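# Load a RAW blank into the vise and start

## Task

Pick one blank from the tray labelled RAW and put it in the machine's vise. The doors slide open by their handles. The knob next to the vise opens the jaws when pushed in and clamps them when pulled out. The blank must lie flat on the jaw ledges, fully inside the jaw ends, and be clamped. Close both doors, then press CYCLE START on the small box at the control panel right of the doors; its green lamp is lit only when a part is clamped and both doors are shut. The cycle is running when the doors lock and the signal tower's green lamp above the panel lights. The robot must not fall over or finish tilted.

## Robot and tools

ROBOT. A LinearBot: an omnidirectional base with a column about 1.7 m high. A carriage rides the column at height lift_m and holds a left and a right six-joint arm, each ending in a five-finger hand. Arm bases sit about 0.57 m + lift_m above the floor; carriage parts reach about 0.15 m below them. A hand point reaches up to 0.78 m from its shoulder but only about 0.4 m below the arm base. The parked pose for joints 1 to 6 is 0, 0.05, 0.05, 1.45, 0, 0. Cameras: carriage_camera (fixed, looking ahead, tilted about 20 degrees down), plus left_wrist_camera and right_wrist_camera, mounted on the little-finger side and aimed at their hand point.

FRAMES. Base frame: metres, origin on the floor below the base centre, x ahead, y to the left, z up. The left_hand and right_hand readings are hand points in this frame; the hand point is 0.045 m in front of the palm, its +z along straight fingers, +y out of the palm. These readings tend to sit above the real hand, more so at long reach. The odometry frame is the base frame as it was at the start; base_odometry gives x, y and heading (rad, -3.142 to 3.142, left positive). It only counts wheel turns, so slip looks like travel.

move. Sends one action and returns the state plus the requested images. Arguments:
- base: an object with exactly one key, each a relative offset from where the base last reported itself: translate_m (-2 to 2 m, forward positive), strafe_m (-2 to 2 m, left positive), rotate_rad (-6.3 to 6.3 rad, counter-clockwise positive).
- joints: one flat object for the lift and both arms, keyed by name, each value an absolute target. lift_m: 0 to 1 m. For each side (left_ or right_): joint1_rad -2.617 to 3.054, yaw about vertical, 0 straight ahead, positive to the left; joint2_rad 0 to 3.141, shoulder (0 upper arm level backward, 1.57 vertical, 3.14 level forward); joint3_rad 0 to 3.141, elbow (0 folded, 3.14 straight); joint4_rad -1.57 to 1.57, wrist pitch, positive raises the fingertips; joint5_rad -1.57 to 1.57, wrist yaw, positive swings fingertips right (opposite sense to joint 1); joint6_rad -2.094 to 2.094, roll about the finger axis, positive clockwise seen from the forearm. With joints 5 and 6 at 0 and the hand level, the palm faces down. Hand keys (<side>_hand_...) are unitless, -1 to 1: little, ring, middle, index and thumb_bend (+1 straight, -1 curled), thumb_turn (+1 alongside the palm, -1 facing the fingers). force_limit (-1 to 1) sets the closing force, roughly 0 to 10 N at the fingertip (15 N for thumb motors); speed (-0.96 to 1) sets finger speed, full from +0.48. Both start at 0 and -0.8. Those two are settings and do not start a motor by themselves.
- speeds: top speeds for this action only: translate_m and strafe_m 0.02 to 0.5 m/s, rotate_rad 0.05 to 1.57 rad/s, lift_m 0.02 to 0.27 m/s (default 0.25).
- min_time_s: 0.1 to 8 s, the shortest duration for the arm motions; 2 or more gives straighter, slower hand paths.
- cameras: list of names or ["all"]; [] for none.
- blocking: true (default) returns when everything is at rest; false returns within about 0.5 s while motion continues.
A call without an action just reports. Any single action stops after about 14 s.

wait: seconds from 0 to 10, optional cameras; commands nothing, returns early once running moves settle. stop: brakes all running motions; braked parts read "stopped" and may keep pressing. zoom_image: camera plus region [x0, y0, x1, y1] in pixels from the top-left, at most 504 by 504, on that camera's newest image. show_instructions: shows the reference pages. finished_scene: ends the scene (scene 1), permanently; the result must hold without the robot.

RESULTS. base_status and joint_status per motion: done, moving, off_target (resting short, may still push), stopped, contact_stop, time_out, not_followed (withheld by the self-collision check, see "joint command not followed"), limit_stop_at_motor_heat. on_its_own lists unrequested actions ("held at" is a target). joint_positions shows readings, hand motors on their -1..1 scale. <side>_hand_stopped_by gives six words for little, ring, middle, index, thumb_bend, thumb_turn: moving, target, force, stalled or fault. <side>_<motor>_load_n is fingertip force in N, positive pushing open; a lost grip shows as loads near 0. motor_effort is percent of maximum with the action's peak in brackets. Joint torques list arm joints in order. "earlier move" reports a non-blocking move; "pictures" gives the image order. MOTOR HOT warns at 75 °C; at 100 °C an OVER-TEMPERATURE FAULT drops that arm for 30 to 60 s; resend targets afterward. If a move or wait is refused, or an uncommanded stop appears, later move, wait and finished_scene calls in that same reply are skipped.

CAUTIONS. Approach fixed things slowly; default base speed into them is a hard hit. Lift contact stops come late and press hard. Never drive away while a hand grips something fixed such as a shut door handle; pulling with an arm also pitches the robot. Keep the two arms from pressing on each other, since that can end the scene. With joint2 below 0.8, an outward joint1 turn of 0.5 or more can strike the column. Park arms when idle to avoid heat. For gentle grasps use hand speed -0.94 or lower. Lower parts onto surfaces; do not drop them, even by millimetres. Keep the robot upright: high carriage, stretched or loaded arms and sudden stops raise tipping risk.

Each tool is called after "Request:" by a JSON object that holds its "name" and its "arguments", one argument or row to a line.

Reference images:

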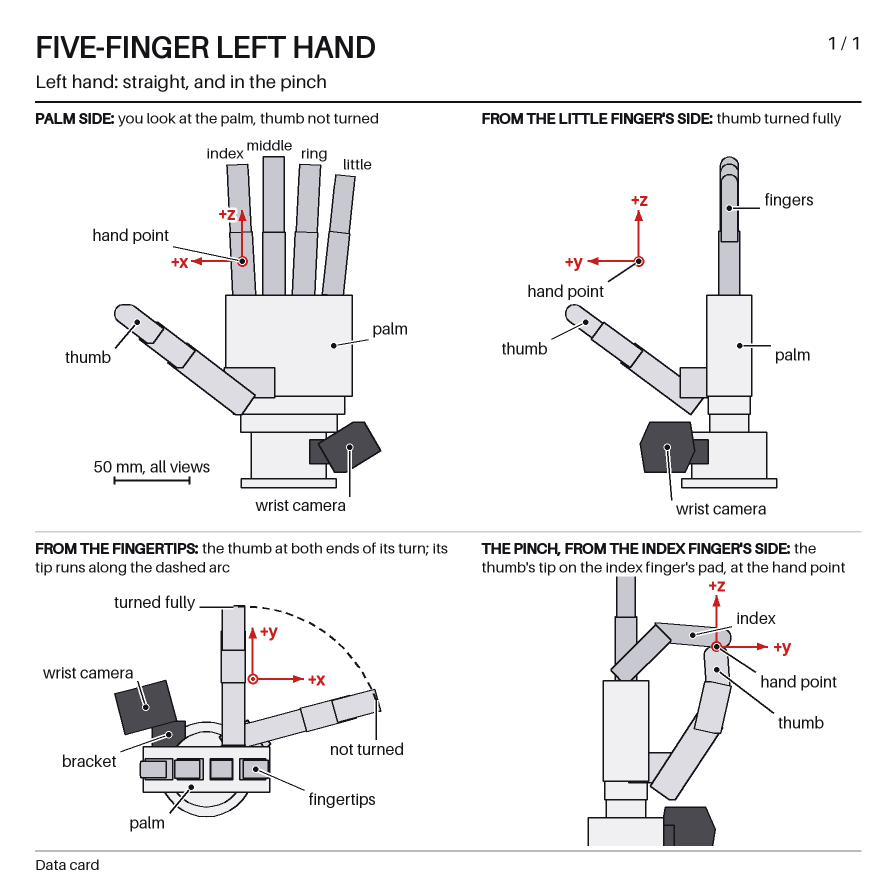

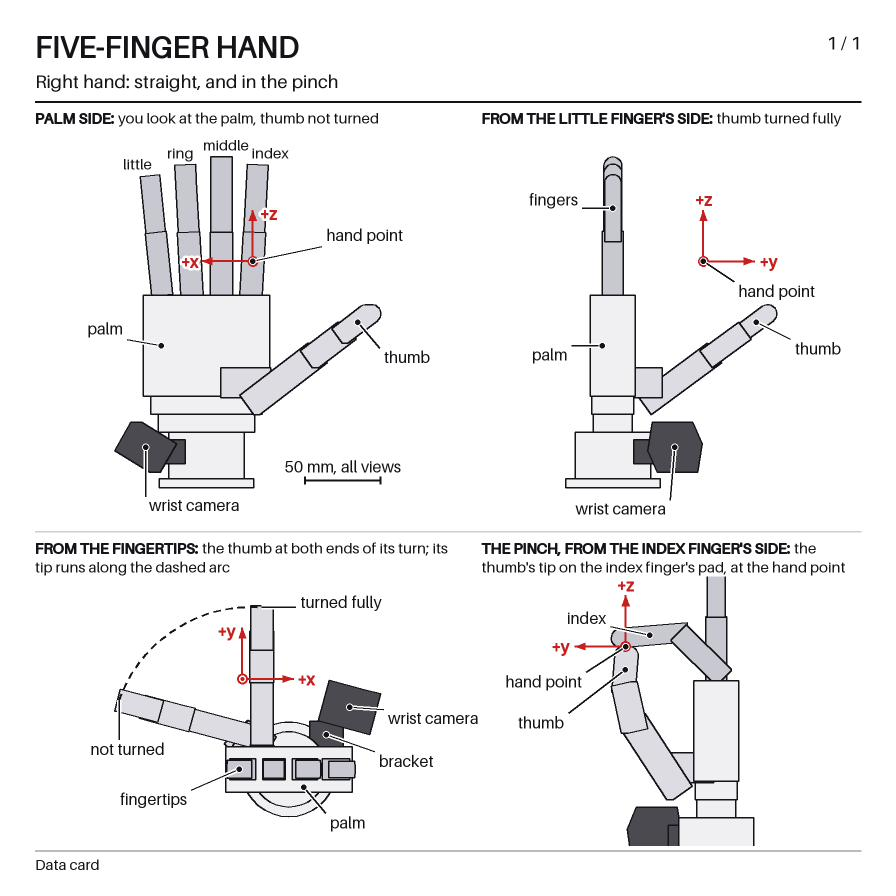

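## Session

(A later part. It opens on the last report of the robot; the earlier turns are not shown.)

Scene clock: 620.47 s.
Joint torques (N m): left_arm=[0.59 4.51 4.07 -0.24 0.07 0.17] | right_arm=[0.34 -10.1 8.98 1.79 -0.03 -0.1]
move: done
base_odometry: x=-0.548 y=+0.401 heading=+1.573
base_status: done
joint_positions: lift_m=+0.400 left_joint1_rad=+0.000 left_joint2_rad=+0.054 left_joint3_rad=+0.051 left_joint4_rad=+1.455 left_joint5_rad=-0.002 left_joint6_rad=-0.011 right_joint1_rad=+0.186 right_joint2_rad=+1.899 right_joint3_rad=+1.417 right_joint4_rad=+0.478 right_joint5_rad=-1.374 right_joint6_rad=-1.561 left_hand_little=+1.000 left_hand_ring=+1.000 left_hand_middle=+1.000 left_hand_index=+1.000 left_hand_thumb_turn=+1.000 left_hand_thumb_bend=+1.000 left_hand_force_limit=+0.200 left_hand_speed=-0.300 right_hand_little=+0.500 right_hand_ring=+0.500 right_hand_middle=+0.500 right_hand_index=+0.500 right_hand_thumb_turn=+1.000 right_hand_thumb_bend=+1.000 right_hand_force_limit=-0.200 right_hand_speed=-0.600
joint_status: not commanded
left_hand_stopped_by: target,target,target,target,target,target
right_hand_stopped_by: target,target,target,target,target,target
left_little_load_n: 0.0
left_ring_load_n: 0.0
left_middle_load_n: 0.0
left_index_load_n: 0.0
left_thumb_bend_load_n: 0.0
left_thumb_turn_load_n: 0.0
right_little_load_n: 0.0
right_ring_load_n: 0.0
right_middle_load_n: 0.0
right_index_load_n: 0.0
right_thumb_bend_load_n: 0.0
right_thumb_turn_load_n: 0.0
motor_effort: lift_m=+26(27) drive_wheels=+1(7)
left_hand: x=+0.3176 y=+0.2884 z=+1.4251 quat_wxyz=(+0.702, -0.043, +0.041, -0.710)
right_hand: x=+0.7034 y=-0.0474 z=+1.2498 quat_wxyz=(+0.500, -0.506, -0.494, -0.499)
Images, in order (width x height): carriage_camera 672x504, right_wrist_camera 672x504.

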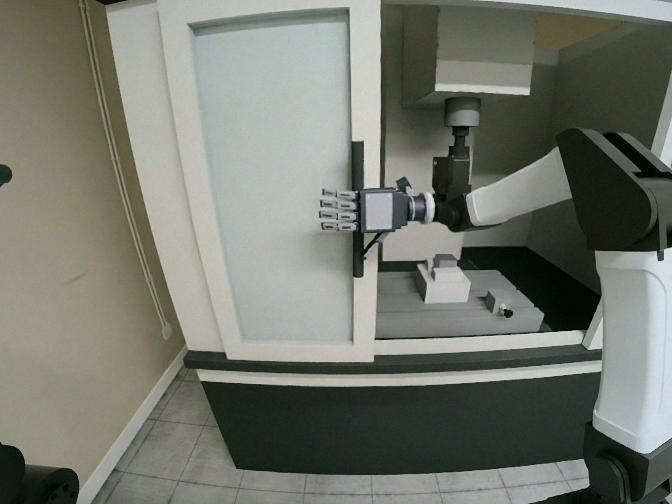

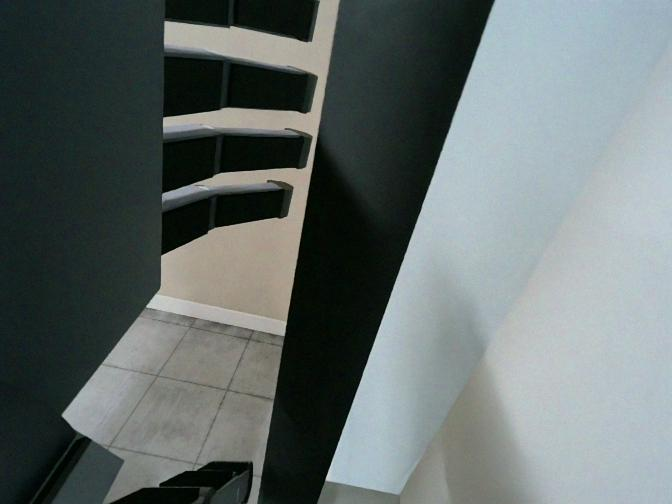

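Request:
{"name": "move", "arguments": {
  "base": {"strafe_m": -0.014},
  "speeds": {"strafe_m": 0.04},
  "cameras": []
}}

Request:
{"name": "move", "arguments": {
  "base": {"translate_m": 0.022},
  "speeds": {"translate_m": 0.03},
  "cameras": ["carriage_camera", "right_wrist_camera"]
}}

Scene clock: 621.73 s.
Joint torques (N m): left_arm=[0.59 4.48 4.1 -0.25 0.1 0.16] | right_arm=[0.13 -10.04 9.01 1.79 -0.02 -0.1]
move: done
base_odometry: x=-0.534 y=+0.402 heading=+1.573
base_status: done
joint_positions: lift_m=+0.400 left_joint1_rad=+0.000 left_joint2_rad=+0.054 left_joint3_rad=+0.051 left_joint4_rad=+1.454 left_joint5_rad=-0.002 left_joint6_rad=-0.011 right_joint1_rad=+0.189 right_joint2_rad=+1.899 right_joint3_rad=+1.417 right_joint4_rad=+0.478 right_joint5_rad=-1.374 right_joint6_rad=-1.561 left_hand_little=+1.000 left_hand_ring=+1.000 left_hand_middle=+1.000 left_hand_index=+1.000 left_hand_thumb_turn=+1.000 left_hand_thumb_bend=+1.000 left_hand_force_limit=+0.200 left_hand_speed=-0.300 right_hand_little=+0.500 right_hand_ring=+0.500 right_hand_middle=+0.500 right_hand_index=+0.500 right_hand_thumb_turn=+1.000 right_hand_thumb_bend=+1.000 right_hand_force_limit=-0.200 right_hand_speed=-0.600
joint_status: not commanded
left_hand_stopped_by: target,target,target,target,target,target
right_hand_stopped_by: target,target,target,target,target,target
left_little_load_n: 0.0
left_ring_load_n: 0.0
left_middle_load_n: 0.0
left_index_load_n: 0.0
left_thumb_bend_load_n: 0.0
left_thumb_turn_load_n: 0.0
right_little_load_n: 0.0
right_ring_load_n: 0.0
right_middle_load_n: 0.0
right_index_load_n: 0.0
right_thumb_bend_load_n: 0.5
right_thumb_turn_load_n: 0.0
motor_effort: lift_m=+26(27) drive_wheels=-4(4)
left_hand: x=+0.3179 y=+0.2884 z=+1.4250 quat_wxyz=(+0.702, -0.043, +0.041, -0.710)
right_hand: x=+0.7027 y=-0.0462 z=+1.2498 quat_wxyz=(+0.501, -0.505, -0.495, -0.499)

Scene clock: 623.00 s.
Joint torques (N m): left_arm=[0.65 4.38 3.92 -0.25 0.06 0.16] | right_arm=[0.08 -10.06 8.91 1.77 -0.02 -0.1]
move: done
base_odometry: x=-0.534 y=+0.424 heading=+1.573
base_status: done
joint_positions: lift_m=+0.400 left_joint1_rad=+0.000 left_joint2_rad=+0.054 left_joint3_rad=+0.051 left_joint4_rad=+1.455 left_joint5_rad=-0.002 left_joint6_rad=-0.011 right_joint1_rad=+0.189 right_joint2_rad=+1.899 right_joint3_rad=+1.418 right_joint4_rad=+0.479 right_joint5_rad=-1.374 right_joint6_rad=-1.561 left_hand_little=+1.000 left_hand_ring=+1.000 left_hand_middle=+1.000 left_hand_index=+1.000 left_hand_thumb_turn=+1.000 left_hand_thumb_bend=+1.000 left_hand_force_limit=+0.200 left_hand_speed=-0.300 right_hand_little=+0.500 right_hand_ring=+0.500 right_hand_middle=+0.500 right_hand_index=+0.500 right_hand_thumb_turn=+1.000 right_hand_thumb_bend=+1.000 right_hand_force_limit=-0.200 right_hand_speed=-0.600
joint_status: not commanded
left_hand_stopped_by: target,target,target,target,target,target
right_hand_stopped_by: target,target,target,target,target,target
left_little_load_n: 0.0
left_ring_load_n: 0.0
left_middle_load_n: 0.0
left_index_load_n: 0.0
left_thumb_bend_load_n: 0.0
left_thumb_turn_load_n: 0.0
right_little_load_n: 0.0
right_ring_load_n: 0.0
right_middle_load_n: 0.0
right_index_load_n: 0.0
right_thumb_bend_load_n: 0.0
right_thumb_turn_load_n: 0.0
motor_effort: lift_m=+26(27) drive_wheels=+2(6)
left_hand: x=+0.3177 y=+0.2884 z=+1.4251 quat_wxyz=(+0.702, -0.043, +0.041, -0.710)
right_hand: x=+0.7026 y=-0.0459 z=+1.2506 quat_wxyz=(+0.501, -0.504, -0.496, -0.499)
Images, in order (width x height): carriage_camera 672x504, right_wrist_camera 672x504.

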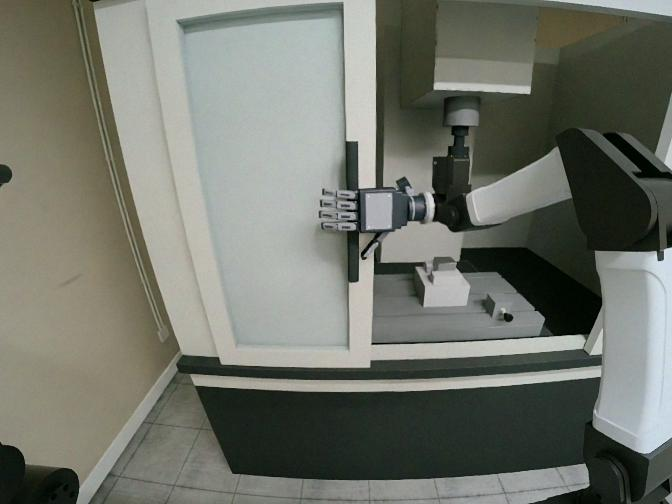

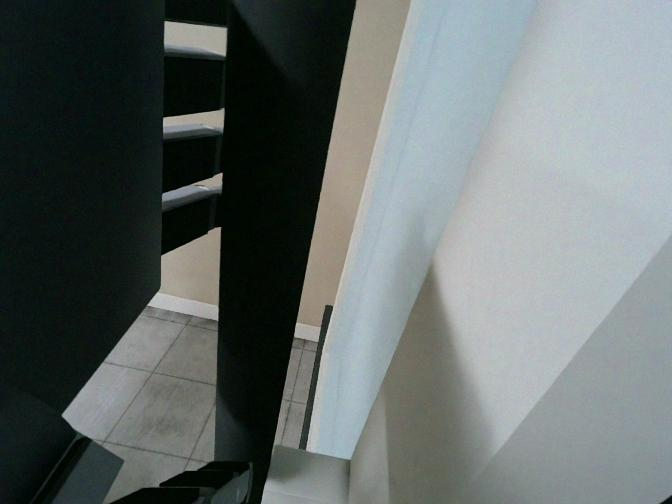

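Request:
{"name": "move", "arguments": {
  "joints": {"right_hand_speed": -0.7, "right_hand_index": 0.0, "right_hand_middle": 0.0, "right_hand_ring": 0.0, "right_hand_little": 0.0},
  "cameras": []
}}

Request:
{"name": "move", "arguments": {
  "joints": {"right_hand_speed": -0.9, "right_hand_index": -0.5, "right_hand_middle": -0.5, "right_hand_ring": -0.5, "right_hand_little": -0.5},
  "cameras": ["carriage_camera", "right_wrist_camera"]
}}

Scene clock: 624.27 s.
Joint torques (N m): left_arm=[0.59 4.46 4.04 -0.23 0.08 0.15] | right_arm=[0.09 -10.11 8.91 1.8 -0.02 -0.11]
move: done
base_odometry: x=-0.534 y=+0.424 heading=+1.573
base_status: not commanded
joint_positions: lift_m=+0.400 left_joint1_rad=+0.000 left_joint2_rad=+0.054 left_joint3_rad=+0.051 left_joint4_rad=+1.454 left_joint5_rad=-0.002 left_joint6_rad=-0.011 right_joint1_rad=+0.189 right_joint2_rad=+1.899 right_joint3_rad=+1.418 right_joint4_rad=+0.479 right_joint5_rad=-1.374 right_joint6_rad=-1.561 left_hand_little=+1.000 left_hand_ring=+1.000 left_hand_middle=+1.000 left_hand_index=+1.000 left_hand_thumb_turn=+1.000 left_hand_thumb_bend=+1.000 left_hand_force_limit=+0.200 left_hand_speed=-0.300 right_hand_little=+0.000 right_hand_ring=+0.000 right_hand_middle=+0.000 right_hand_index=+0.000 right_hand_thumb_turn=+1.000 right_hand_thumb_bend=+1.000 right_hand_force_limit=-0.200 right_hand_speed=-0.700
joint_status: all done
left_hand_stopped_by: target,target,target,target,target,target
right_hand_stopped_by: target,target,target,target,target,target
left_little_load_n: 0.0
left_ring_load_n: 0.0
left_middle_load_n: 0.0
left_index_load_n: 0.0
left_thumb_bend_load_n: 0.0
left_thumb_turn_load_n: 0.0
right_little_load_n: 0.0
right_ring_load_n: 0.0
right_middle_load_n: 0.0
right_index_load_n: 0.0
right_thumb_bend_load_n: 0.0
right_thumb_turn_load_n: -0.5
motor_effort: lift_m=+26(27) drive_wheels=+2(5)
left_hand: x=+0.3179 y=+0.2884 z=+1.4250 quat_wxyz=(+0.702, -0.043, +0.041, -0.710)
right_hand: x=+0.7026 y=-0.0459 z=+1.2506 quat_wxyz=(+0.501, -0.504, -0.496, -0.499)

Scene clock: 626.33 s.
Joint torques (N m): left_arm=[0.62 4.52 4.07 -0.23 0.07 0.15] | right_arm=[-0.34 -10.1 8.9 1.8 -0.1 -0.09]
move: off_target
base_odometry: x=-0.534 y=+0.424 heading=+1.573
base_status: not commanded
joint_positions: lift_m=+0.400 left_joint1_rad=+0.000 left_joint2_rad=+0.054 left_joint3_rad=+0.051 left_joint4_rad=+1.454 left_joint5_rad=-0.002 left_joint6_rad=-0.011 right_joint1_rad=+0.194 right_joint2_rad=+1.899 right_joint3_rad=+1.418 right_joint4_rad=+0.479 right_joint5_rad=-1.367 right_joint6_rad=-1.564 left_hand_little=+1.000 left_hand_ring=+1.000 left_hand_middle=+1.000 left_hand_index=+1.000 left_hand_thumb_turn=+1.000 left_hand_thumb_bend=+1.000 left_hand_force_limit=+0.200 left_hand_speed=-0.300 right_hand_little=-0.473 right_hand_ring=-0.436 right_hand_middle=-0.408 right_hand_index=-0.389 right_hand_thumb_turn=+1.000 right_hand_thumb_bend=+1.000 right_hand_force_limit=-0.200 right_hand_speed=-0.900
joint_status: right_hand_little off_target (ended at -0.473, target -0.500); right_hand_ring off_target (ended at -0.436, target -0.500); right_hand_middle off_target (ended at -0.408, target -0.500); right_hand_index off_target (ended at -0.389, target -0.500); the others done
left_hand_stopped_by: target,target,target,target,target,target
right_hand_stopped_by: force,force,force,force,target,target
left_little_load_n: 0.0
left_ring_load_n: 0.0
left_middle_load_n: 0.0
left_index_load_n: 0.0
left_thumb_bend_load_n: 0.0
left_thumb_turn_load_n: 0.5
right_little_load_n: 5.5
right_ring_load_n: 3.5
right_middle_load_n: 1.0
right_index_load_n: 2.0
right_thumb_bend_load_n: 1.0
right_thumb_turn_load_n: 0.0
motor_effort: lift_m=+26(27) drive_wheels=+2(3)
left_hand: x=+0.3179 y=+0.2884 z=+1.4250 quat_wxyz=(+0.702, -0.043, +0.041, -0.710)
right_hand: x=+0.7028 y=-0.0440 z=+1.2508 quat_wxyz=(+0.499, -0.504, -0.496, -0.500)
Images, in order (width x height): carriage_camera 672x504, right_wrist_camera 672x504.

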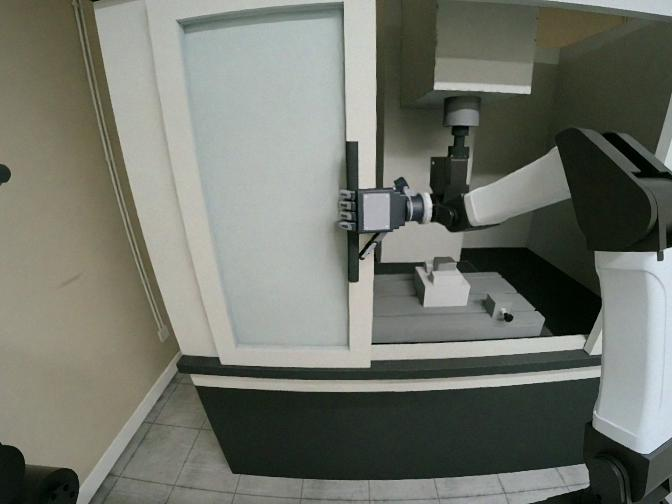

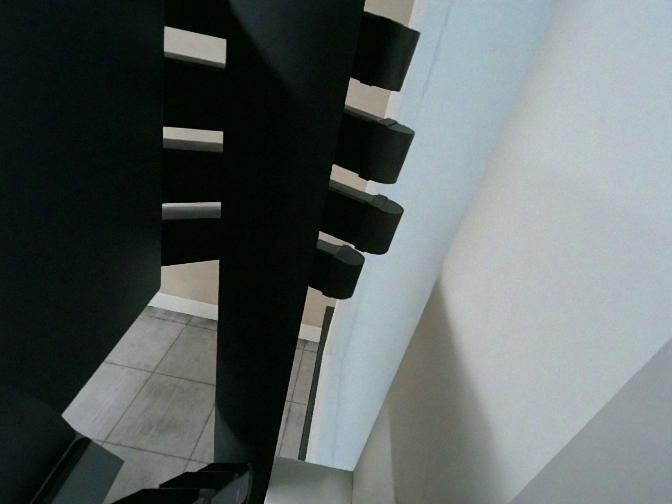

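Request:
{"name": "move", "arguments": {
  "base": {"strafe_m": -0.33},
  "speeds": {"strafe_m": 0.08},
  "cameras": ["carriage_camera", "right_wrist_camera"]
}}

Scene clock: 631.13 s.
Joint torques (N m): left_arm=[0.69 4.48 4.03 -0.25 0.06 0.15] | right_arm=[-5.09 -11.04 7.51 1.87 0.6 -0.11]
move: done
base_odometry: x=-0.204 y=+0.425 heading=+1.573
base_status: done
joint_positions: lift_m=+0.400 left_joint1_rad=+0.000 left_joint2_rad=+0.054 left_joint3_rad=+0.051 left_joint4_rad=+1.454 left_joint5_rad=-0.002 left_joint6_rad=-0.011 right_joint1_rad=+0.251 right_joint2_rad=+1.908 right_joint3_rad=+1.433 right_joint4_rad=+0.468 right_joint5_rad=-1.430 right_joint6_rad=-1.561 left_hand_little=+1.000 left_hand_ring=+1.000 left_hand_middle=+1.000 left_hand_index=+1.000 left_hand_thumb_turn=+1.000 left_hand_thumb_bend=+1.000 left_hand_force_limit=+0.200 left_hand_speed=-0.300 right_hand_little=-0.472 right_hand_ring=-0.436 right_hand_middle=-0.408 right_hand_index=-0.389 right_hand_thumb_turn=+1.000 right_hand_thumb_bend=+1.000 right_hand_force_limit=-0.200 right_hand_speed=-0.900
joint_status: not commanded
left_hand_stopped_by: target,target,target,target,target,target
right_hand_stopped_by: force,force,force,force,target,target
left_little_load_n: 0.0
left_ring_load_n: 0.0
left_middle_load_n: 0.0
left_index_load_n: -0.5
left_thumb_bend_load_n: 0.0
left_thumb_turn_load_n: 0.0
right_little_load_n: 3.5
right_ring_load_n: 3.0
right_middle_load_n: 1.5
right_index_load_n: 2.5
right_thumb_bend_load_n: 0.5
right_thumb_turn_load_n: 0.0
motor_effort: lift_m=+26(27) drive_wheels=+1(8)
left_hand: x=+0.3179 y=+0.2884 z=+1.4250 quat_wxyz=(+0.702, -0.043, +0.041, -0.710)
right_hand: x=+0.6759 y=-0.0137 z=+1.2498 quat_wxyz=(+0.531, -0.476, -0.523, -0.467)
Images, in order (width x height): carriage_camera 672x504, right_wrist_camera 672x504.

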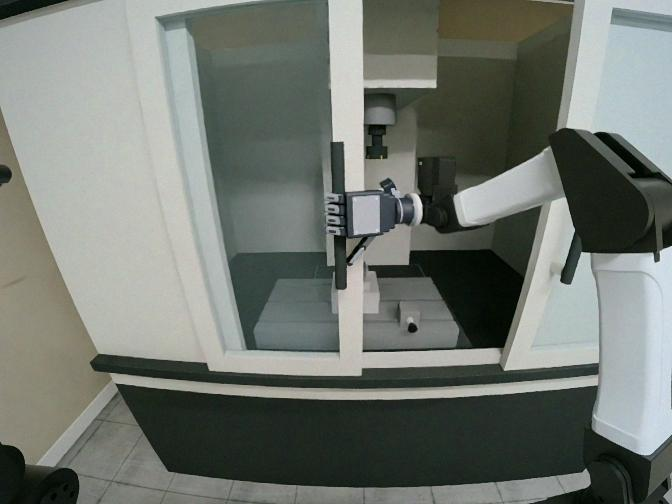

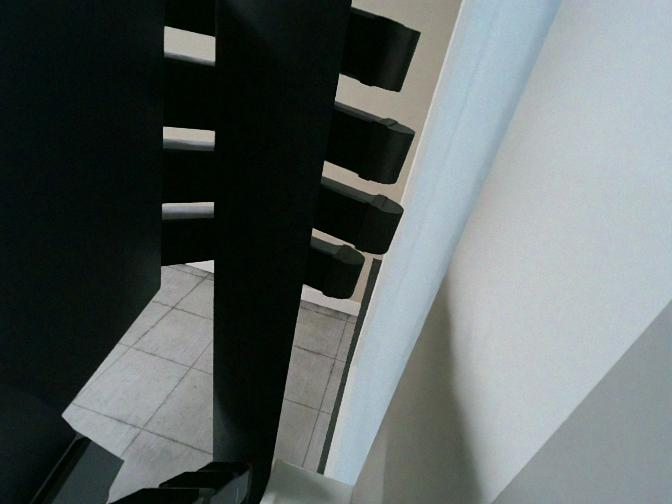

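Request:
{"name": "move", "arguments": {
  "base": {"strafe_m": -0.06},
  "speeds": {"strafe_m": 0.05},
  "cameras": ["carriage_camera"]
}}

Scene clock: 633.00 s.
Joint torques (N m): left_arm=[0.69 4.52 4.05 -0.23 0.08 0.17] | right_arm=[-5.7 -11.06 7.62 1.85 0.78 -0.13]
move: done
base_odometry: x=-0.144 y=+0.425 heading=+1.573
base_status: done
joint_positions: lift_m=+0.400 left_joint1_rad=+0.000 left_joint2_rad=+0.054 left_joint3_rad=+0.051 left_joint4_rad=+1.454 left_joint5_rad=-0.002 left_joint6_rad=-0.011 right_joint1_rad=+0.259 right_joint2_rad=+1.908 right_joint3_rad=+1.433 right_joint4_rad=+0.466 right_joint5_rad=-1.444 right_joint6_rad=-1.559 left_hand_little=+1.000 left_hand_ring=+1.000 left_hand_middle=+1.000 left_hand_index=+1.000 left_hand_thumb_turn=+1.000 left_hand_thumb_bend=+1.000 left_hand_force_limit=+0.200 left_hand_speed=-0.300 right_hand_little=-0.473 right_hand_ring=-0.436 right_hand_middle=-0.408 right_hand_index=-0.389 right_hand_thumb_turn=+1.000 right_hand_thumb_bend=+1.000 right_hand_force_limit=-0.200 right_hand_speed=-0.900
joint_status: not commanded
left_hand_stopped_by: target,target,target,target,target,target
right_hand_stopped_by: force,force,force,force,target,target
left_little_load_n: 0.0
left_ring_load_n: 0.0
left_middle_load_n: 0.0
left_index_load_n: 0.0
left_thumb_bend_load_n: 0.0
left_thumb_turn_load_n: 0.0
right_little_load_n: 3.0
right_ring_load_n: 2.5
right_middle_load_n: 1.5
right_index_load_n: 2.5
right_thumb_bend_load_n: 0.5
right_thumb_turn_load_n: 0.0
motor_effort: lift_m=+26(27) drive_wheels=+0(7)
left_hand: x=+0.3179 y=+0.2883 z=+1.4250 quat_wxyz=(+0.702, -0.043, +0.041, -0.710)
right_hand: x=+0.6707 y=-0.0098 z=+1.2495 quat_wxyz=(+0.536, -0.472, -0.527, -0.460)
Images, in order (width x height): carriage_camera 672x504.

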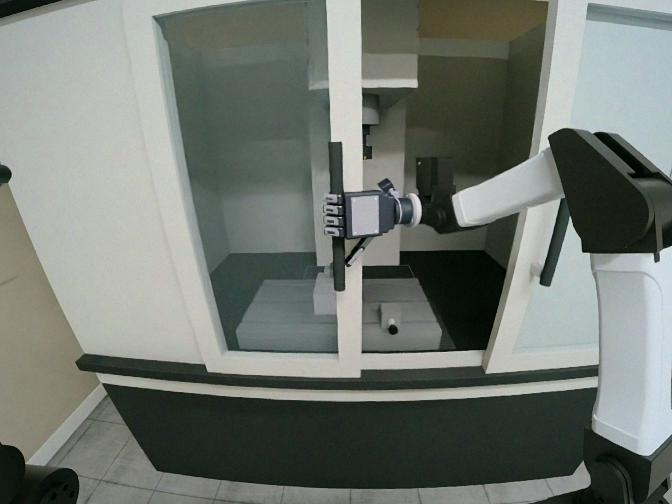

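Request:
{"name": "move", "arguments": {
  "base": {"strafe_m": -0.03},
  "speeds": {"strafe_m": 0.04},
  "cameras": ["carriage_camera"]
}}

Scene clock: 634.27 s.
Joint torques (N m): left_arm=[0.57 4.33 3.96 -0.25 0.07 0.17] | right_arm=[-7.56 -11.04 7.61 1.85 0.5 -0.13]
move: done
base_odometry: x=-0.114 y=+0.425 heading=+1.573
base_status: done
joint_positions: lift_m=+0.400 left_joint1_rad=+0.000 left_joint2_rad=+0.054 left_joint3_rad=+0.051 left_joint4_rad=+1.454 left_joint5_rad=-0.002 left_joint6_rad=-0.011 right_joint1_rad=+0.280 right_joint2_rad=+1.908 right_joint3_rad=+1.433 right_joint4_rad=+0.468 right_joint5_rad=-1.418 right_joint6_rad=-1.559 left_hand_little=+1.000 left_hand_ring=+1.000 left_hand_middle=+1.000 left_hand_index=+1.000 left_hand_thumb_turn=+1.000 left_hand_thumb_bend=+1.000 left_hand_force_limit=+0.200 left_hand_speed=-0.300 right_hand_little=-0.473 right_hand_ring=-0.436 right_hand_middle=-0.407 right_hand_index=-0.389 right_hand_thumb_turn=+1.000 right_hand_thumb_bend=+1.000 right_hand_force_limit=-0.200 right_hand_speed=-0.900
joint_status: not commanded
left_hand_stopped_by: target,target,target,target,target,target
right_hand_stopped_by: force,force,force,force,target,target
left_little_load_n: 0.0
left_ring_load_n: 0.0
left_middle_load_n: 0.0
left_index_load_n: 0.0
left_thumb_bend_load_n: 0.0
left_thumb_turn_load_n: 0.0
right_little_load_n: 3.0
right_ring_load_n: 4.0
right_middle_load_n: 2.5
right_index_load_n: 4.0
right_thumb_bend_load_n: 0.0
right_thumb_turn_load_n: 0.0
motor_effort: lift_m=+27(27) drive_wheels=+2(7)
left_hand: x=+0.3179 y=+0.2883 z=+1.4250 quat_wxyz=(+0.702, -0.043, +0.041, -0.710)
right_hand: x=+0.6693 y=-0.0012 z=+1.2497 quat_wxyz=(+0.535, -0.472, -0.527, -0.462)
Images, in order (width x height): carriage_camera 672x504.

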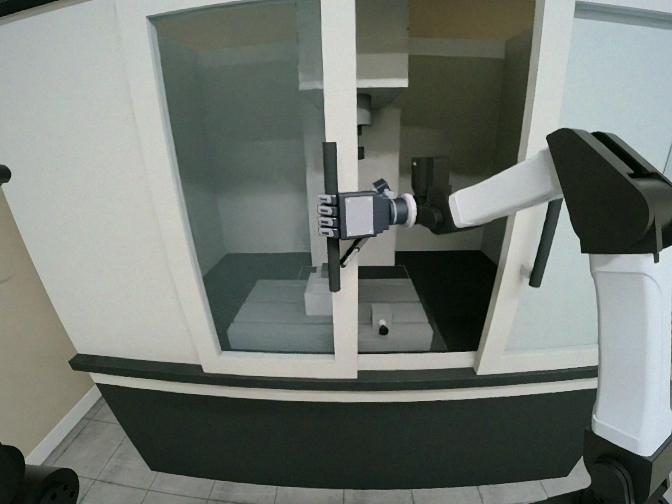

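Request:
{"name": "move", "arguments": {
  "base": {"strafe_m": -0.012},
  "speeds": {"strafe_m": 0.03},
  "cameras": ["carriage_camera"]
}}

Scene clock: 635.27 s.
Joint torques (N m): left_arm=[0.54 4.49 4.16 -0.25 0.05 0.17] | right_arm=[-9.62 -11.1 7.57 1.85 0.05 -0.13]
move: done
base_odometry: x=-0.102 y=+0.426 heading=+1.574
base_status: done
joint_positions: lift_m=+0.400 left_joint1_rad=+0.000 left_joint2_rad=+0.054 left_joint3_rad=+0.051 left_joint4_rad=+1.454 left_joint5_rad=-0.002 left_joint6_rad=-0.011 right_joint1_rad=+0.305 right_joint2_rad=+1.908 right_joint3_rad=+1.433 right_joint4_rad=+0.473 right_joint5_rad=-1.380 right_joint6_rad=-1.559 left_hand_little=+1.000 left_hand_ring=+1.000 left_hand_middle=+1.000 left_hand_index=+1.000 left_hand_thumb_turn=+1.000 left_hand_thumb_bend=+1.000 left_hand_force_limit=+0.200 left_hand_speed=-0.300 right_hand_little=-0.473 right_hand_ring=-0.436 right_hand_middle=-0.407 right_hand_index=-0.389 right_hand_thumb_turn=+1.000 right_hand_thumb_bend=+1.000 right_hand_force_limit=-0.200 right_hand_speed=-0.900
joint_status: not commanded
left_hand_stopped_by: target,target,target,target,target,target
right_hand_stopped_by: force,force,force,force,target,target
left_little_load_n: 0.0
left_ring_load_n: 0.0
left_middle_load_n: 0.0
left_index_load_n: 0.0
left_thumb_bend_load_n: 0.0
left_thumb_turn_load_n: 0.0
right_little_load_n: 4.5
right_ring_load_n: 5.5
right_middle_load_n: 4.0
right_index_load_n: 4.5
right_thumb_bend_load_n: 0.0
right_thumb_turn_load_n: 0.0
motor_effort: lift_m=+26(27) drive_wheels=+3(8)
left_hand: x=+0.3179 y=+0.2883 z=+1.4250 quat_wxyz=(+0.702, -0.043, +0.041, -0.710)
right_hand: x=+0.6691 y=+0.0085 z=+1.2505 quat_wxyz=(+0.531, -0.474, -0.525, -0.467)
Images, in order (width x height): carriage_camera 672x504.

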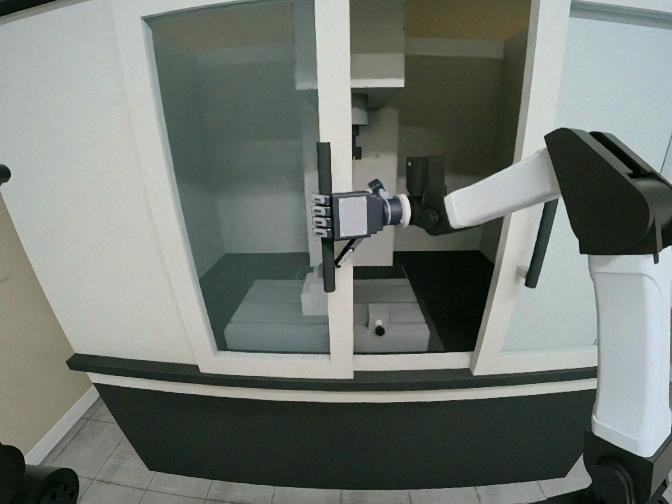

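Request:
{"name": "move", "arguments": {
  "base": {"strafe_m": 0.045},
  "speeds": {"strafe_m": 0.05},
  "cameras": []
}}

Request:
{"name": "move", "arguments": {
  "joints": {"right_hand_speed": -0.5, "right_hand_index": 1, "right_hand_middle": 1, "right_hand_ring": 1, "right_hand_little": 1},
  "cameras": ["carriage_camera", "right_wrist_camera"]
}}

Scene clock: 636.80 s.
Joint torques (N m): left_arm=[0.59 4.55 3.96 -0.24 0.07 0.15] | right_arm=[-1.8 -10.96 7.51 1.76 1.52 -0.05]
move: done
base_odometry: x=-0.147 y=+0.425 heading=+1.573
base_status: done
joint_positions: lift_m=+0.400 left_joint1_rad=+0.000 left_joint2_rad=+0.054 left_joint3_rad=+0.051 left_joint4_rad=+1.454 left_joint5_rad=-0.002 left_joint6_rad=-0.011 right_joint1_rad=+0.212 right_joint2_rad=+1.908 right_joint3_rad=+1.433 right_joint4_rad=+0.468 right_joint5_rad=-1.510 right_joint6_rad=-1.567 left_hand_little=+1.000 left_hand_ring=+1.000 left_hand_middle=+1.000 left_hand_index=+1.000 left_hand_thumb_turn=+1.000 left_hand_thumb_bend=+1.000 left_hand_force_limit=+0.200 left_hand_speed=-0.300 right_hand_little=-0.473 right_hand_ring=-0.436 right_hand_middle=-0.408 right_hand_index=-0.390 right_hand_thumb_turn=+1.000 right_hand_thumb_bend=+1.000 right_hand_force_limit=-0.200 right_hand_speed=-0.900
joint_status: not commanded
left_hand_stopped_by: target,target,target,target,target,target
right_hand_stopped_by: force,force,force,force,target,target
left_little_load_n: 0.0
left_ring_load_n: 0.0
left_middle_load_n: 0.0
left_index_load_n: 0.0
left_thumb_bend_load_n: 0.0
left_thumb_turn_load_n: 0.0
right_little_load_n: 3.0
right_ring_load_n: 0.0
right_middle_load_n: 0.0
right_index_load_n: 0.0
right_thumb_bend_load_n: 1.0
right_thumb_turn_load_n: 0.0
motor_effort: lift_m=+26(27) drive_wheels=+1(5)
left_hand: x=+0.3179 y=+0.2883 z=+1.4250 quat_wxyz=(+0.702, -0.043, +0.041, -0.710)
right_hand: x=+0.6720 y=-0.0286 z=+1.2503 quat_wxyz=(+0.539, -0.464, -0.534, -0.458)

Scene clock: 638.33 s.
Joint torques (N m): left_arm=[0.58 4.48 4.01 -0.25 0.07 0.17] | right_arm=[-0.91 -10.99 7.53 1.67 0.95 0.06]
move: done
base_odometry: x=-0.147 y=+0.425 heading=+1.573
base_status: not commanded
joint_positions: lift_m=+0.400 left_joint1_rad=+0.000 left_joint2_rad=+0.054 left_joint3_rad=+0.051 left_joint4_rad=+1.454 left_joint5_rad=-0.002 left_joint6_rad=-0.011 right_joint1_rad=+0.201 right_joint2_rad=+1.908 right_joint3_rad=+1.433 right_joint4_rad=+0.478 right_joint5_rad=-1.459 right_joint6_rad=-1.576 left_hand_little=+1.000 left_hand_ring=+1.000 left_hand_middle=+1.000 left_hand_index=+1.000 left_hand_thumb_turn=+1.000 left_hand_thumb_bend=+1.000 left_hand_force_limit=+0.200 left_hand_speed=-0.300 right_hand_little=+1.000 right_hand_ring=+1.000 right_hand_middle=+1.000 right_hand_index=+1.000 right_hand_thumb_turn=+1.000 right_hand_thumb_bend=+1.000 right_hand_force_limit=-0.200 right_hand_speed=-0.500
joint_status: all done
left_hand_stopped_by: target,target,target,target,target,target
right_hand_stopped_by: target,target,target,target,target,target
left_little_load_n: 0.0
left_ring_load_n: 0.0
left_middle_load_n: 0.0
left_index_load_n: 0.0
left_thumb_bend_load_n: 0.0
left_thumb_turn_load_n: 0.0
right_little_load_n: 0.0
right_ring_load_n: 0.0
right_middle_load_n: 0.0
right_index_load_n: 0.0
right_thumb_bend_load_n: 0.0
right_thumb_turn_load_n: 0.0
motor_effort: lift_m=+26(27) drive_wheels=+1(1)
left_hand: x=+0.3179 y=+0.2883 z=+1.4250 quat_wxyz=(+0.702, -0.043, +0.041, -0.710)
right_hand: x=+0.6858 y=-0.0352 z=+1.2523 quat_wxyz=(+0.520, -0.475, -0.524, -0.479)
Images, in order (width x height): carriage_camera 672x504, right_wrist_camera 672x504.

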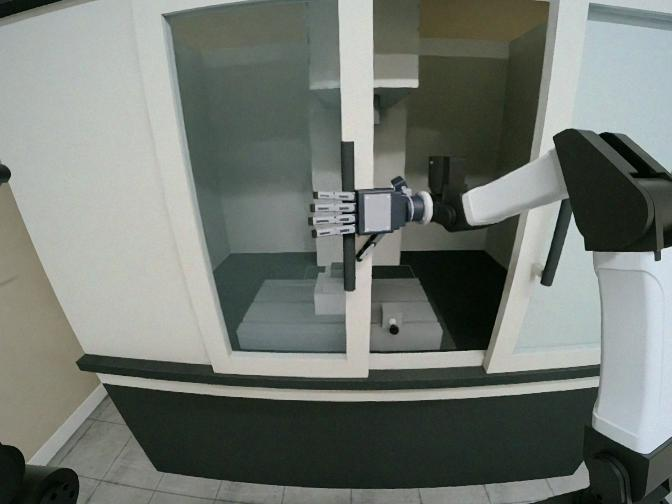

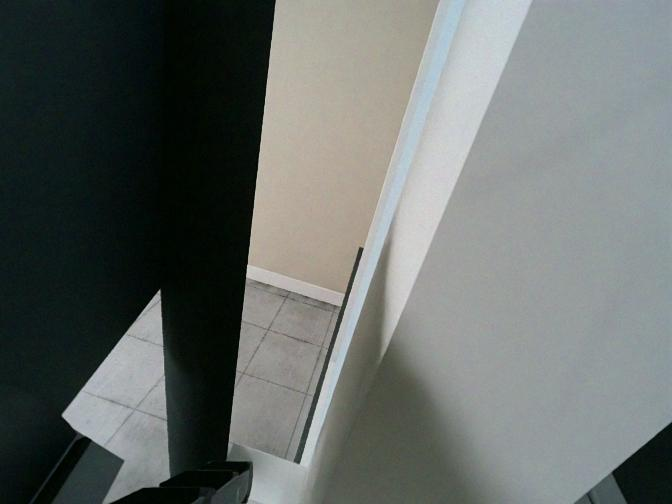

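Request:
{"name": "move", "arguments": {
  "base": {"translate_m": -0.22},
  "speeds": {"translate_m": 0.15},
  "cameras": []
}}

Request:
{"name": "move", "arguments": {
  "base": {"strafe_m": -0.52},
  "joints": {"right_joint1_rad": 0, "right_joint2_rad": 0.05, "right_joint3_rad": 0.05, "right_joint4_rad": 1.45, "right_joint5_rad": 0, "right_joint6_rad": 0},
  "speeds": {"strafe_m": 0.15},
  "cameras": []
}}

Request:
{"name": "move", "arguments": {
  "joints": {"left_joint1_rad": -0.19, "left_joint2_rad": 1.919, "left_joint3_rad": 1.438, "left_joint4_rad": 0.478, "left_joint5_rad": 1.376, "left_joint6_rad": 1.57},
  "min_time_s": 2,
  "cameras": ["carriage_camera", "left_wrist_camera"]
}}

Scene clock: 640.93 s.
Joint torques (N m): left_arm=[0.61 4.41 4.05 -0.22 0.07 0.16] | right_arm=[-0.54 -11.1 7.58 1.75 0.08 0.06]
move: done
base_odometry: x=-0.146 y=+0.205 heading=+1.573
base_status: done
joint_positions: lift_m=+0.400 left_joint1_rad=+0.000 left_joint2_rad=+0.054 left_joint3_rad=+0.051 left_joint4_rad=+1.453 left_joint5_rad=-0.002 left_joint6_rad=-0.011 right_joint1_rad=+0.197 right_joint2_rad=+1.908 right_joint3_rad=+1.433 right_joint4_rad=+0.481 right_joint5_rad=-1.382 right_joint6_rad=-1.576 left_hand_little=+1.000 left_hand_ring=+1.000 left_hand_middle=+1.000 left_hand_index=+1.000 left_hand_thumb_turn=+1.000 left_hand_thumb_bend=+1.000 left_hand_force_limit=+0.200 left_hand_speed=-0.300 right_hand_little=+1.000 right_hand_ring=+1.000 right_hand_middle=+1.000 right_hand_index=+1.000 right_hand_thumb_turn=+1.000 right_hand_thumb_bend=+1.000 right_hand_force_limit=-0.200 right_hand_speed=-0.500
joint_status: not commanded
left_hand_stopped_by: target,target,target,target,target,target
right_hand_stopped_by: target,target,target,target,target,target
left_little_load_n: 0.0
left_ring_load_n: 0.0
left_middle_load_n: 0.0
left_index_load_n: 0.0
left_thumb_bend_load_n: 0.0
left_thumb_turn_load_n: 0.0
right_little_load_n: 0.0
right_ring_load_n: 0.0
right_middle_load_n: 0.0
right_index_load_n: 0.0
right_thumb_bend_load_n: 0.0
right_thumb_turn_load_n: 0.0
motor_effort: lift_m=+26(27) drive_wheels=-1(4)
left_hand: x=+0.3182 y=+0.2883 z=+1.4249 quat_wxyz=(+0.702, -0.044, +0.042, -0.710)
right_hand: x=+0.7023 y=-0.0413 z=+1.2528 quat_wxyz=(+0.500, -0.495, -0.504, -0.501)

Scene clock: 645.40 s.
Joint torques (N m): left_arm=[0.54 4.51 4.04 -0.23 0.09 0.16] | right_arm=[-0.65 2.59 4.77 0.23 0.12 0.12]
move: done
base_odometry: x=+0.374 y=+0.206 heading=+1.573
base_status: done
joint_positions: lift_m=+0.400 left_joint1_rad=+0.000 left_joint2_rad=+0.054 left_joint3_rad=+0.051 left_joint4_rad=+1.453 left_joint5_rad=-0.002 left_joint6_rad=-0.011 right_joint1_rad=+0.008 right_joint2_rad=+0.063 right_joint3_rad=+0.060 right_joint4_rad=+1.437 right_joint5_rad=-0.005 right_joint6_rad=-0.009 left_hand_little=+1.000 left_hand_ring=+1.000 left_hand_middle=+1.000 left_hand_index=+1.000 left_hand_thumb_turn=+1.000 left_hand_thumb_bend=+1.000 left_hand_force_limit=+0.200 left_hand_speed=-0.300 right_hand_little=+1.000 right_hand_ring=+1.000 right_hand_middle=+1.000 right_hand_index=+1.000 right_hand_thumb_turn=+1.000 right_hand_thumb_bend=+1.000 right_hand_force_limit=-0.200 right_hand_speed=-0.500
joint_status: all done
left_hand_stopped_by: target,target,target,target,target,target
right_hand_stopped_by: target,target,target,target,target,target
left_little_load_n: 0.0
left_ring_load_n: 0.5
left_middle_load_n: 0.0
left_index_load_n: 0.0
left_thumb_bend_load_n: 0.0
left_thumb_turn_load_n: 0.0
right_little_load_n: 0.0
right_ring_load_n: 0.0
right_middle_load_n: 0.0
right_index_load_n: 0.0
right_thumb_bend_load_n: 0.0
right_thumb_turn_load_n: 0.0
motor_effort: lift_m=+26(27) drive_wheels=-3(5)
left_hand: x=+0.3182 y=+0.2883 z=+1.4249 quat_wxyz=(+0.702, -0.044, +0.042, -0.710)
right_hand: x=+0.3229 y=-0.2875 z=+1.4254 quat_wxyz=(+0.705, -0.050, +0.046, -0.706)

Scene clock: 647.87 s.
Joint torques (N m): left_arm=[0.31 -10.15 7.35 1.46 0.26 0.24] | right_arm=[-0.65 2.58 4.82 0.18 0.12 0.13]
move: done
base_odometry: x=+0.374 y=+0.206 heading=+1.573
base_status: not commanded
joint_positions: lift_m=+0.400 left_joint1_rad=-0.186 left_joint2_rad=+1.907 left_joint3_rad=+1.414 left_joint4_rad=+0.491 left_joint5_rad=+1.359 left_joint6_rad=+1.556 right_joint1_rad=+0.008 right_joint2_rad=+0.063 right_joint3_rad=+0.060 right_joint4_rad=+1.441 right_joint5_rad=-0.005 right_joint6_rad=-0.009 left_hand_little=+1.000 left_hand_ring=+1.000 left_hand_middle=+1.000 left_hand_index=+1.000 left_hand_thumb_turn=+1.000 left_hand_thumb_bend=+1.000 left_hand_force_limit=+0.200 left_hand_speed=-0.300 right_hand_little=+1.000 right_hand_ring=+1.000 right_hand_middle=+1.000 right_hand_index=+1.000 right_hand_thumb_turn=+1.000 right_hand_thumb_bend=+1.000 right_hand_force_limit=-0.200 right_hand_speed=-0.500
joint_status: all done
left_hand_stopped_by: target,target,target,target,target,target
right_hand_stopped_by: target,target,target,target,target,target
left_little_load_n: 0.0
left_ring_load_n: 0.0
left_middle_load_n: 0.0
left_index_load_n: 0.5
left_thumb_bend_load_n: 0.0
left_thumb_turn_load_n: 0.0
right_little_load_n: 0.0
right_ring_load_n: 0.0
right_middle_load_n: 0.0
right_index_load_n: 0.0
right_thumb_bend_load_n: 0.0
right_thumb_turn_load_n: 0.0
motor_effort: lift_m=+26(27) drive_wheels=+1(3)
left_hand: x=+0.7075 y=+0.0479 z=+1.2463 quat_wxyz=(+0.502, +0.489, +0.511, -0.498)
right_hand: x=+0.3220 y=-0.2875 z=+1.4258 quat_wxyz=(+0.705, -0.049, +0.045, -0.706)
Images, in order (width x height): carriage_camera 672x504, left_wrist_camera 672x504.

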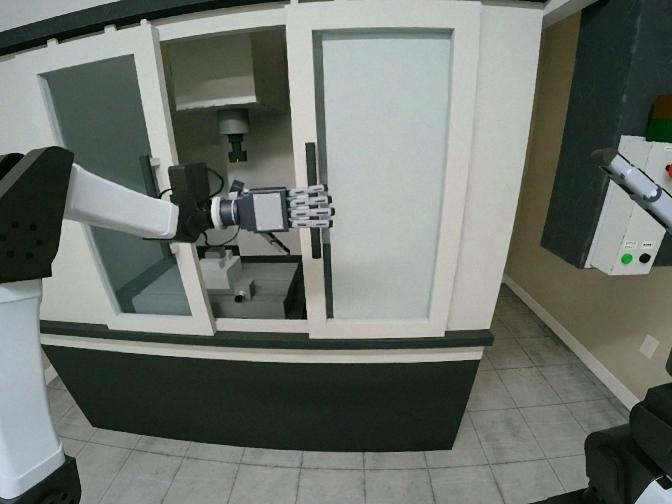

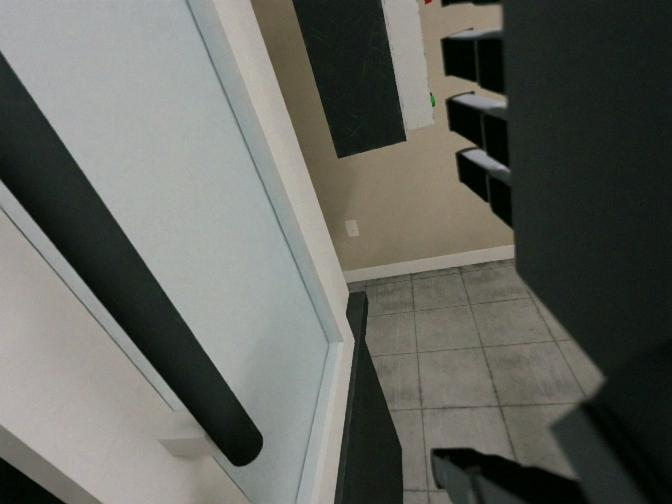

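Request:
{"name": "move", "arguments": {
  "base": {"translate_m": 0.165},
  "speeds": {"translate_m": 0.15},
  "cameras": ["carriage_camera", "left_wrist_camera"]
}}

Scene clock: 649.97 s.
Joint torques (N m): left_arm=[0.54 -10.18 7.21 1.46 -0.25 0.13] | right_arm=[-0.64 2.63 4.94 0.03 0.12 0.12]
move: done
base_odometry: x=+0.374 y=+0.371 heading=+1.572
base_status: done
joint_positions: lift_m=+0.400 left_joint1_rad=-0.189 left_joint2_rad=+1.908 left_joint3_rad=+1.416 left_joint4_rad=+0.485 left_joint5_rad=+1.401 left_joint6_rad=+1.565 right_joint1_rad=+0.008 right_joint2_rad=+0.063 right_joint3_rad=+0.059 right_joint4_rad=+1.448 right_joint5_rad=-0.005 right_joint6_rad=-0.009 left_hand_little=+1.000 left_hand_ring=+1.000 left_hand_middle=+1.000 left_hand_index=+1.000 left_hand_thumb_turn=+1.000 left_hand_thumb_bend=+1.000 left_hand_force_limit=+0.200 left_hand_speed=-0.300 right_hand_little=+1.000 right_hand_ring=+1.000 right_hand_middle=+1.000 right_hand_index=+1.000 right_hand_thumb_turn=+1.000 right_hand_thumb_bend=+1.000 right_hand_force_limit=-0.200 right_hand_speed=-0.500
joint_status: not commanded
left_hand_stopped_by: target,target,target,target,target,target
right_hand_stopped_by: target,target,target,target,target,target
left_little_load_n: 0.0
left_ring_load_n: 0.0
left_middle_load_n: 0.0
left_index_load_n: 0.0
left_thumb_bend_load_n: 0.0
left_thumb_turn_load_n: 0.0
right_little_load_n: 0.0
right_ring_load_n: 0.0
right_middle_load_n: 0.0
right_index_load_n: 0.0
right_thumb_bend_load_n: 0.0
right_thumb_turn_load_n: 0.0
motor_effort: lift_m=+27(27) drive_wheels=-4(7)
left_hand: x=+0.6988 y=+0.0441 z=+1.2463 quat_wxyz=(+0.492, +0.502, +0.499, -0.508)
right_hand: x=+0.3204 y=-0.2875 z=+1.4261 quat_wxyz=(+0.705, -0.047, +0.043, -0.706)
Images, in order (width x height): carriage_camera 672x504, left_wrist_camera 672x504.

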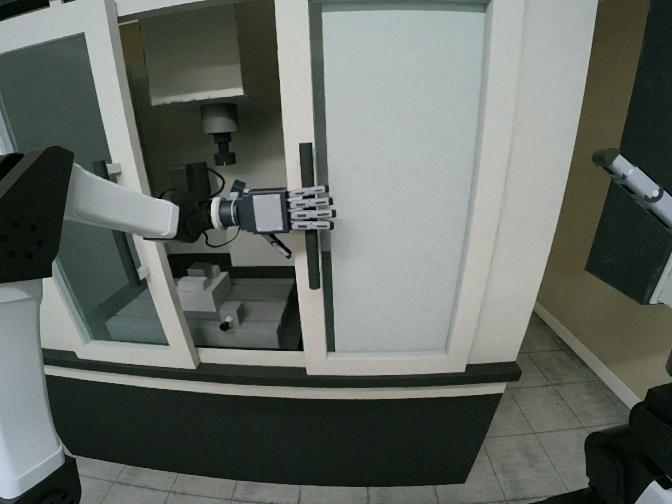

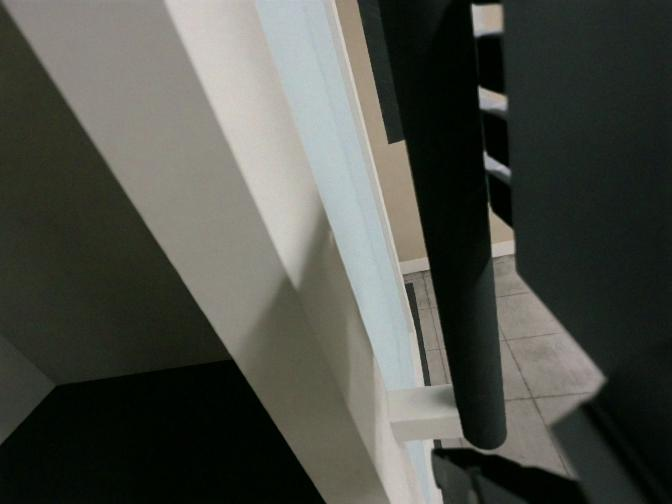

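Request:
{"name": "move", "arguments": {
  "base": {"translate_m": -0.04},
  "speeds": {"translate_m": 0.05},
  "cameras": []
}}

Request:
{"name": "move", "arguments": {
  "base": {"strafe_m": -0.03},
  "speeds": {"strafe_m": 0.05},
  "cameras": ["carriage_camera", "left_wrist_camera"]
}}

Scene clock: 651.57 s.
Joint torques (N m): left_arm=[0.55 -10.13 7.23 1.53 -0.05 0.11] | right_arm=[-0.65 2.65 5 0.09 0.12 0.12]
move: done
base_odometry: x=+0.374 y=+0.331 heading=+1.572
base_status: done
joint_positions: lift_m=+0.400 left_joint1_rad=-0.190 left_joint2_rad=+1.908 left_joint3_rad=+1.416 left_joint4_rad=+0.483 left_joint5_rad=+1.390 left_joint6_rad=+1.565 right_joint1_rad=+0.008 right_joint2_rad=+0.063 right_joint3_rad=+0.057 right_joint4_rad=+1.448 right_joint5_rad=-0.005 right_joint6_rad=-0.009 left_hand_little=+1.000 left_hand_ring=+1.000 left_hand_middle=+1.000 left_hand_index=+1.000 left_hand_thumb_turn=+1.000 left_hand_thumb_bend=+1.000 left_hand_force_limit=+0.200 left_hand_speed=-0.300 right_hand_little=+1.000 right_hand_ring=+1.000 right_hand_middle=+1.000 right_hand_index=+1.000 right_hand_thumb_turn=+1.000 right_hand_thumb_bend=+1.000 right_hand_force_limit=-0.200 right_hand_speed=-0.500
joint_status: not commanded
left_hand_stopped_by: target,target,target,target,target,target
right_hand_stopped_by: target,target,target,target,target,target
left_little_load_n: 0.0
left_ring_load_n: 0.0
left_middle_load_n: 0.0
left_index_load_n: 0.0
left_thumb_bend_load_n: 0.0
left_thumb_turn_load_n: 0.0
right_little_load_n: 0.0
right_ring_load_n: 0.0
right_middle_load_n: 0.0
right_index_load_n: 0.0
right_thumb_bend_load_n: 0.0
right_thumb_turn_load_n: 0.0
motor_effort: lift_m=+26(27) drive_wheels=+0(10)
left_hand: x=+0.7008 y=+0.0445 z=+1.2461 quat_wxyz=(+0.494, +0.499, +0.502, -0.505)
right_hand: x=+0.3208 y=-0.2875 z=+1.4256 quat_wxyz=(+0.705, -0.047, +0.043, -0.706)

Scene clock: 652.67 s.
Joint torques (N m): left_arm=[0.72 -10.1 7.27 1.5 -0.09 0.12] | right_arm=[-0.65 2.63 5.09 0.09 0.11 0.12]
move: done
base_odometry: x=+0.404 y=+0.332 heading=+1.573
base_status: done
joint_positions: lift_m=+0.400 left_joint1_rad=-0.191 left_joint2_rad=+1.908 left_joint3_rad=+1.416 left_joint4_rad=+0.483 left_joint5_rad=+1.390 left_joint6_rad=+1.565 right_joint1_rad=+0.008 right_joint2_rad=+0.063 right_joint3_rad=+0.057 right_joint4_rad=+1.448 right_joint5_rad=-0.004 right_joint6_rad=-0.009 left_hand_little=+1.000 left_hand_ring=+1.000 left_hand_middle=+1.000 left_hand_index=+1.000 left_hand_thumb_turn=+1.000 left_hand_thumb_bend=+1.000 left_hand_force_limit=+0.200 left_hand_speed=-0.300 right_hand_little=+1.000 right_hand_ring=+1.000 right_hand_middle=+1.000 right_hand_index=+1.000 right_hand_thumb_turn=+1.000 right_hand_thumb_bend=+1.000 right_hand_force_limit=-0.200 right_hand_speed=-0.500
joint_status: not commanded
left_hand_stopped_by: target,target,target,target,target,target
right_hand_stopped_by: target,target,target,target,target,target
left_little_load_n: 0.0
left_ring_load_n: 0.0
left_middle_load_n: 0.0
left_index_load_n: 0.0
left_thumb_bend_load_n: 0.5
left_thumb_turn_load_n: 0.5
right_little_load_n: 0.0
right_ring_load_n: 0.0
right_middle_load_n: 0.0
right_index_load_n: 0.0
right_thumb_bend_load_n: 0.0
right_thumb_turn_load_n: 0.0
motor_effort: lift_m=+26(27) drive_wheels=-4(6)
left_hand: x=+0.7004 y=+0.0437 z=+1.2460 quat_wxyz=(+0.494, +0.499, +0.501, -0.506)
right_hand: x=+0.3209 y=-0.2877 z=+1.4256 quat_wxyz=(+0.705, -0.047, +0.044, -0.706)
Images, in order (width x height): carriage_camera 672x504, left_wrist_camera 672x504.

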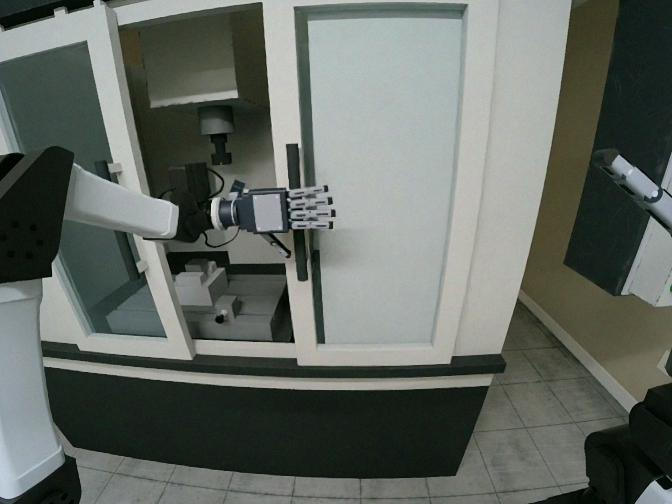

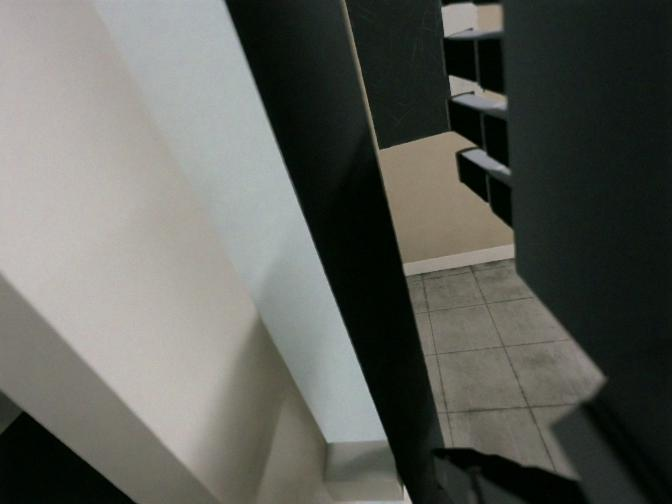

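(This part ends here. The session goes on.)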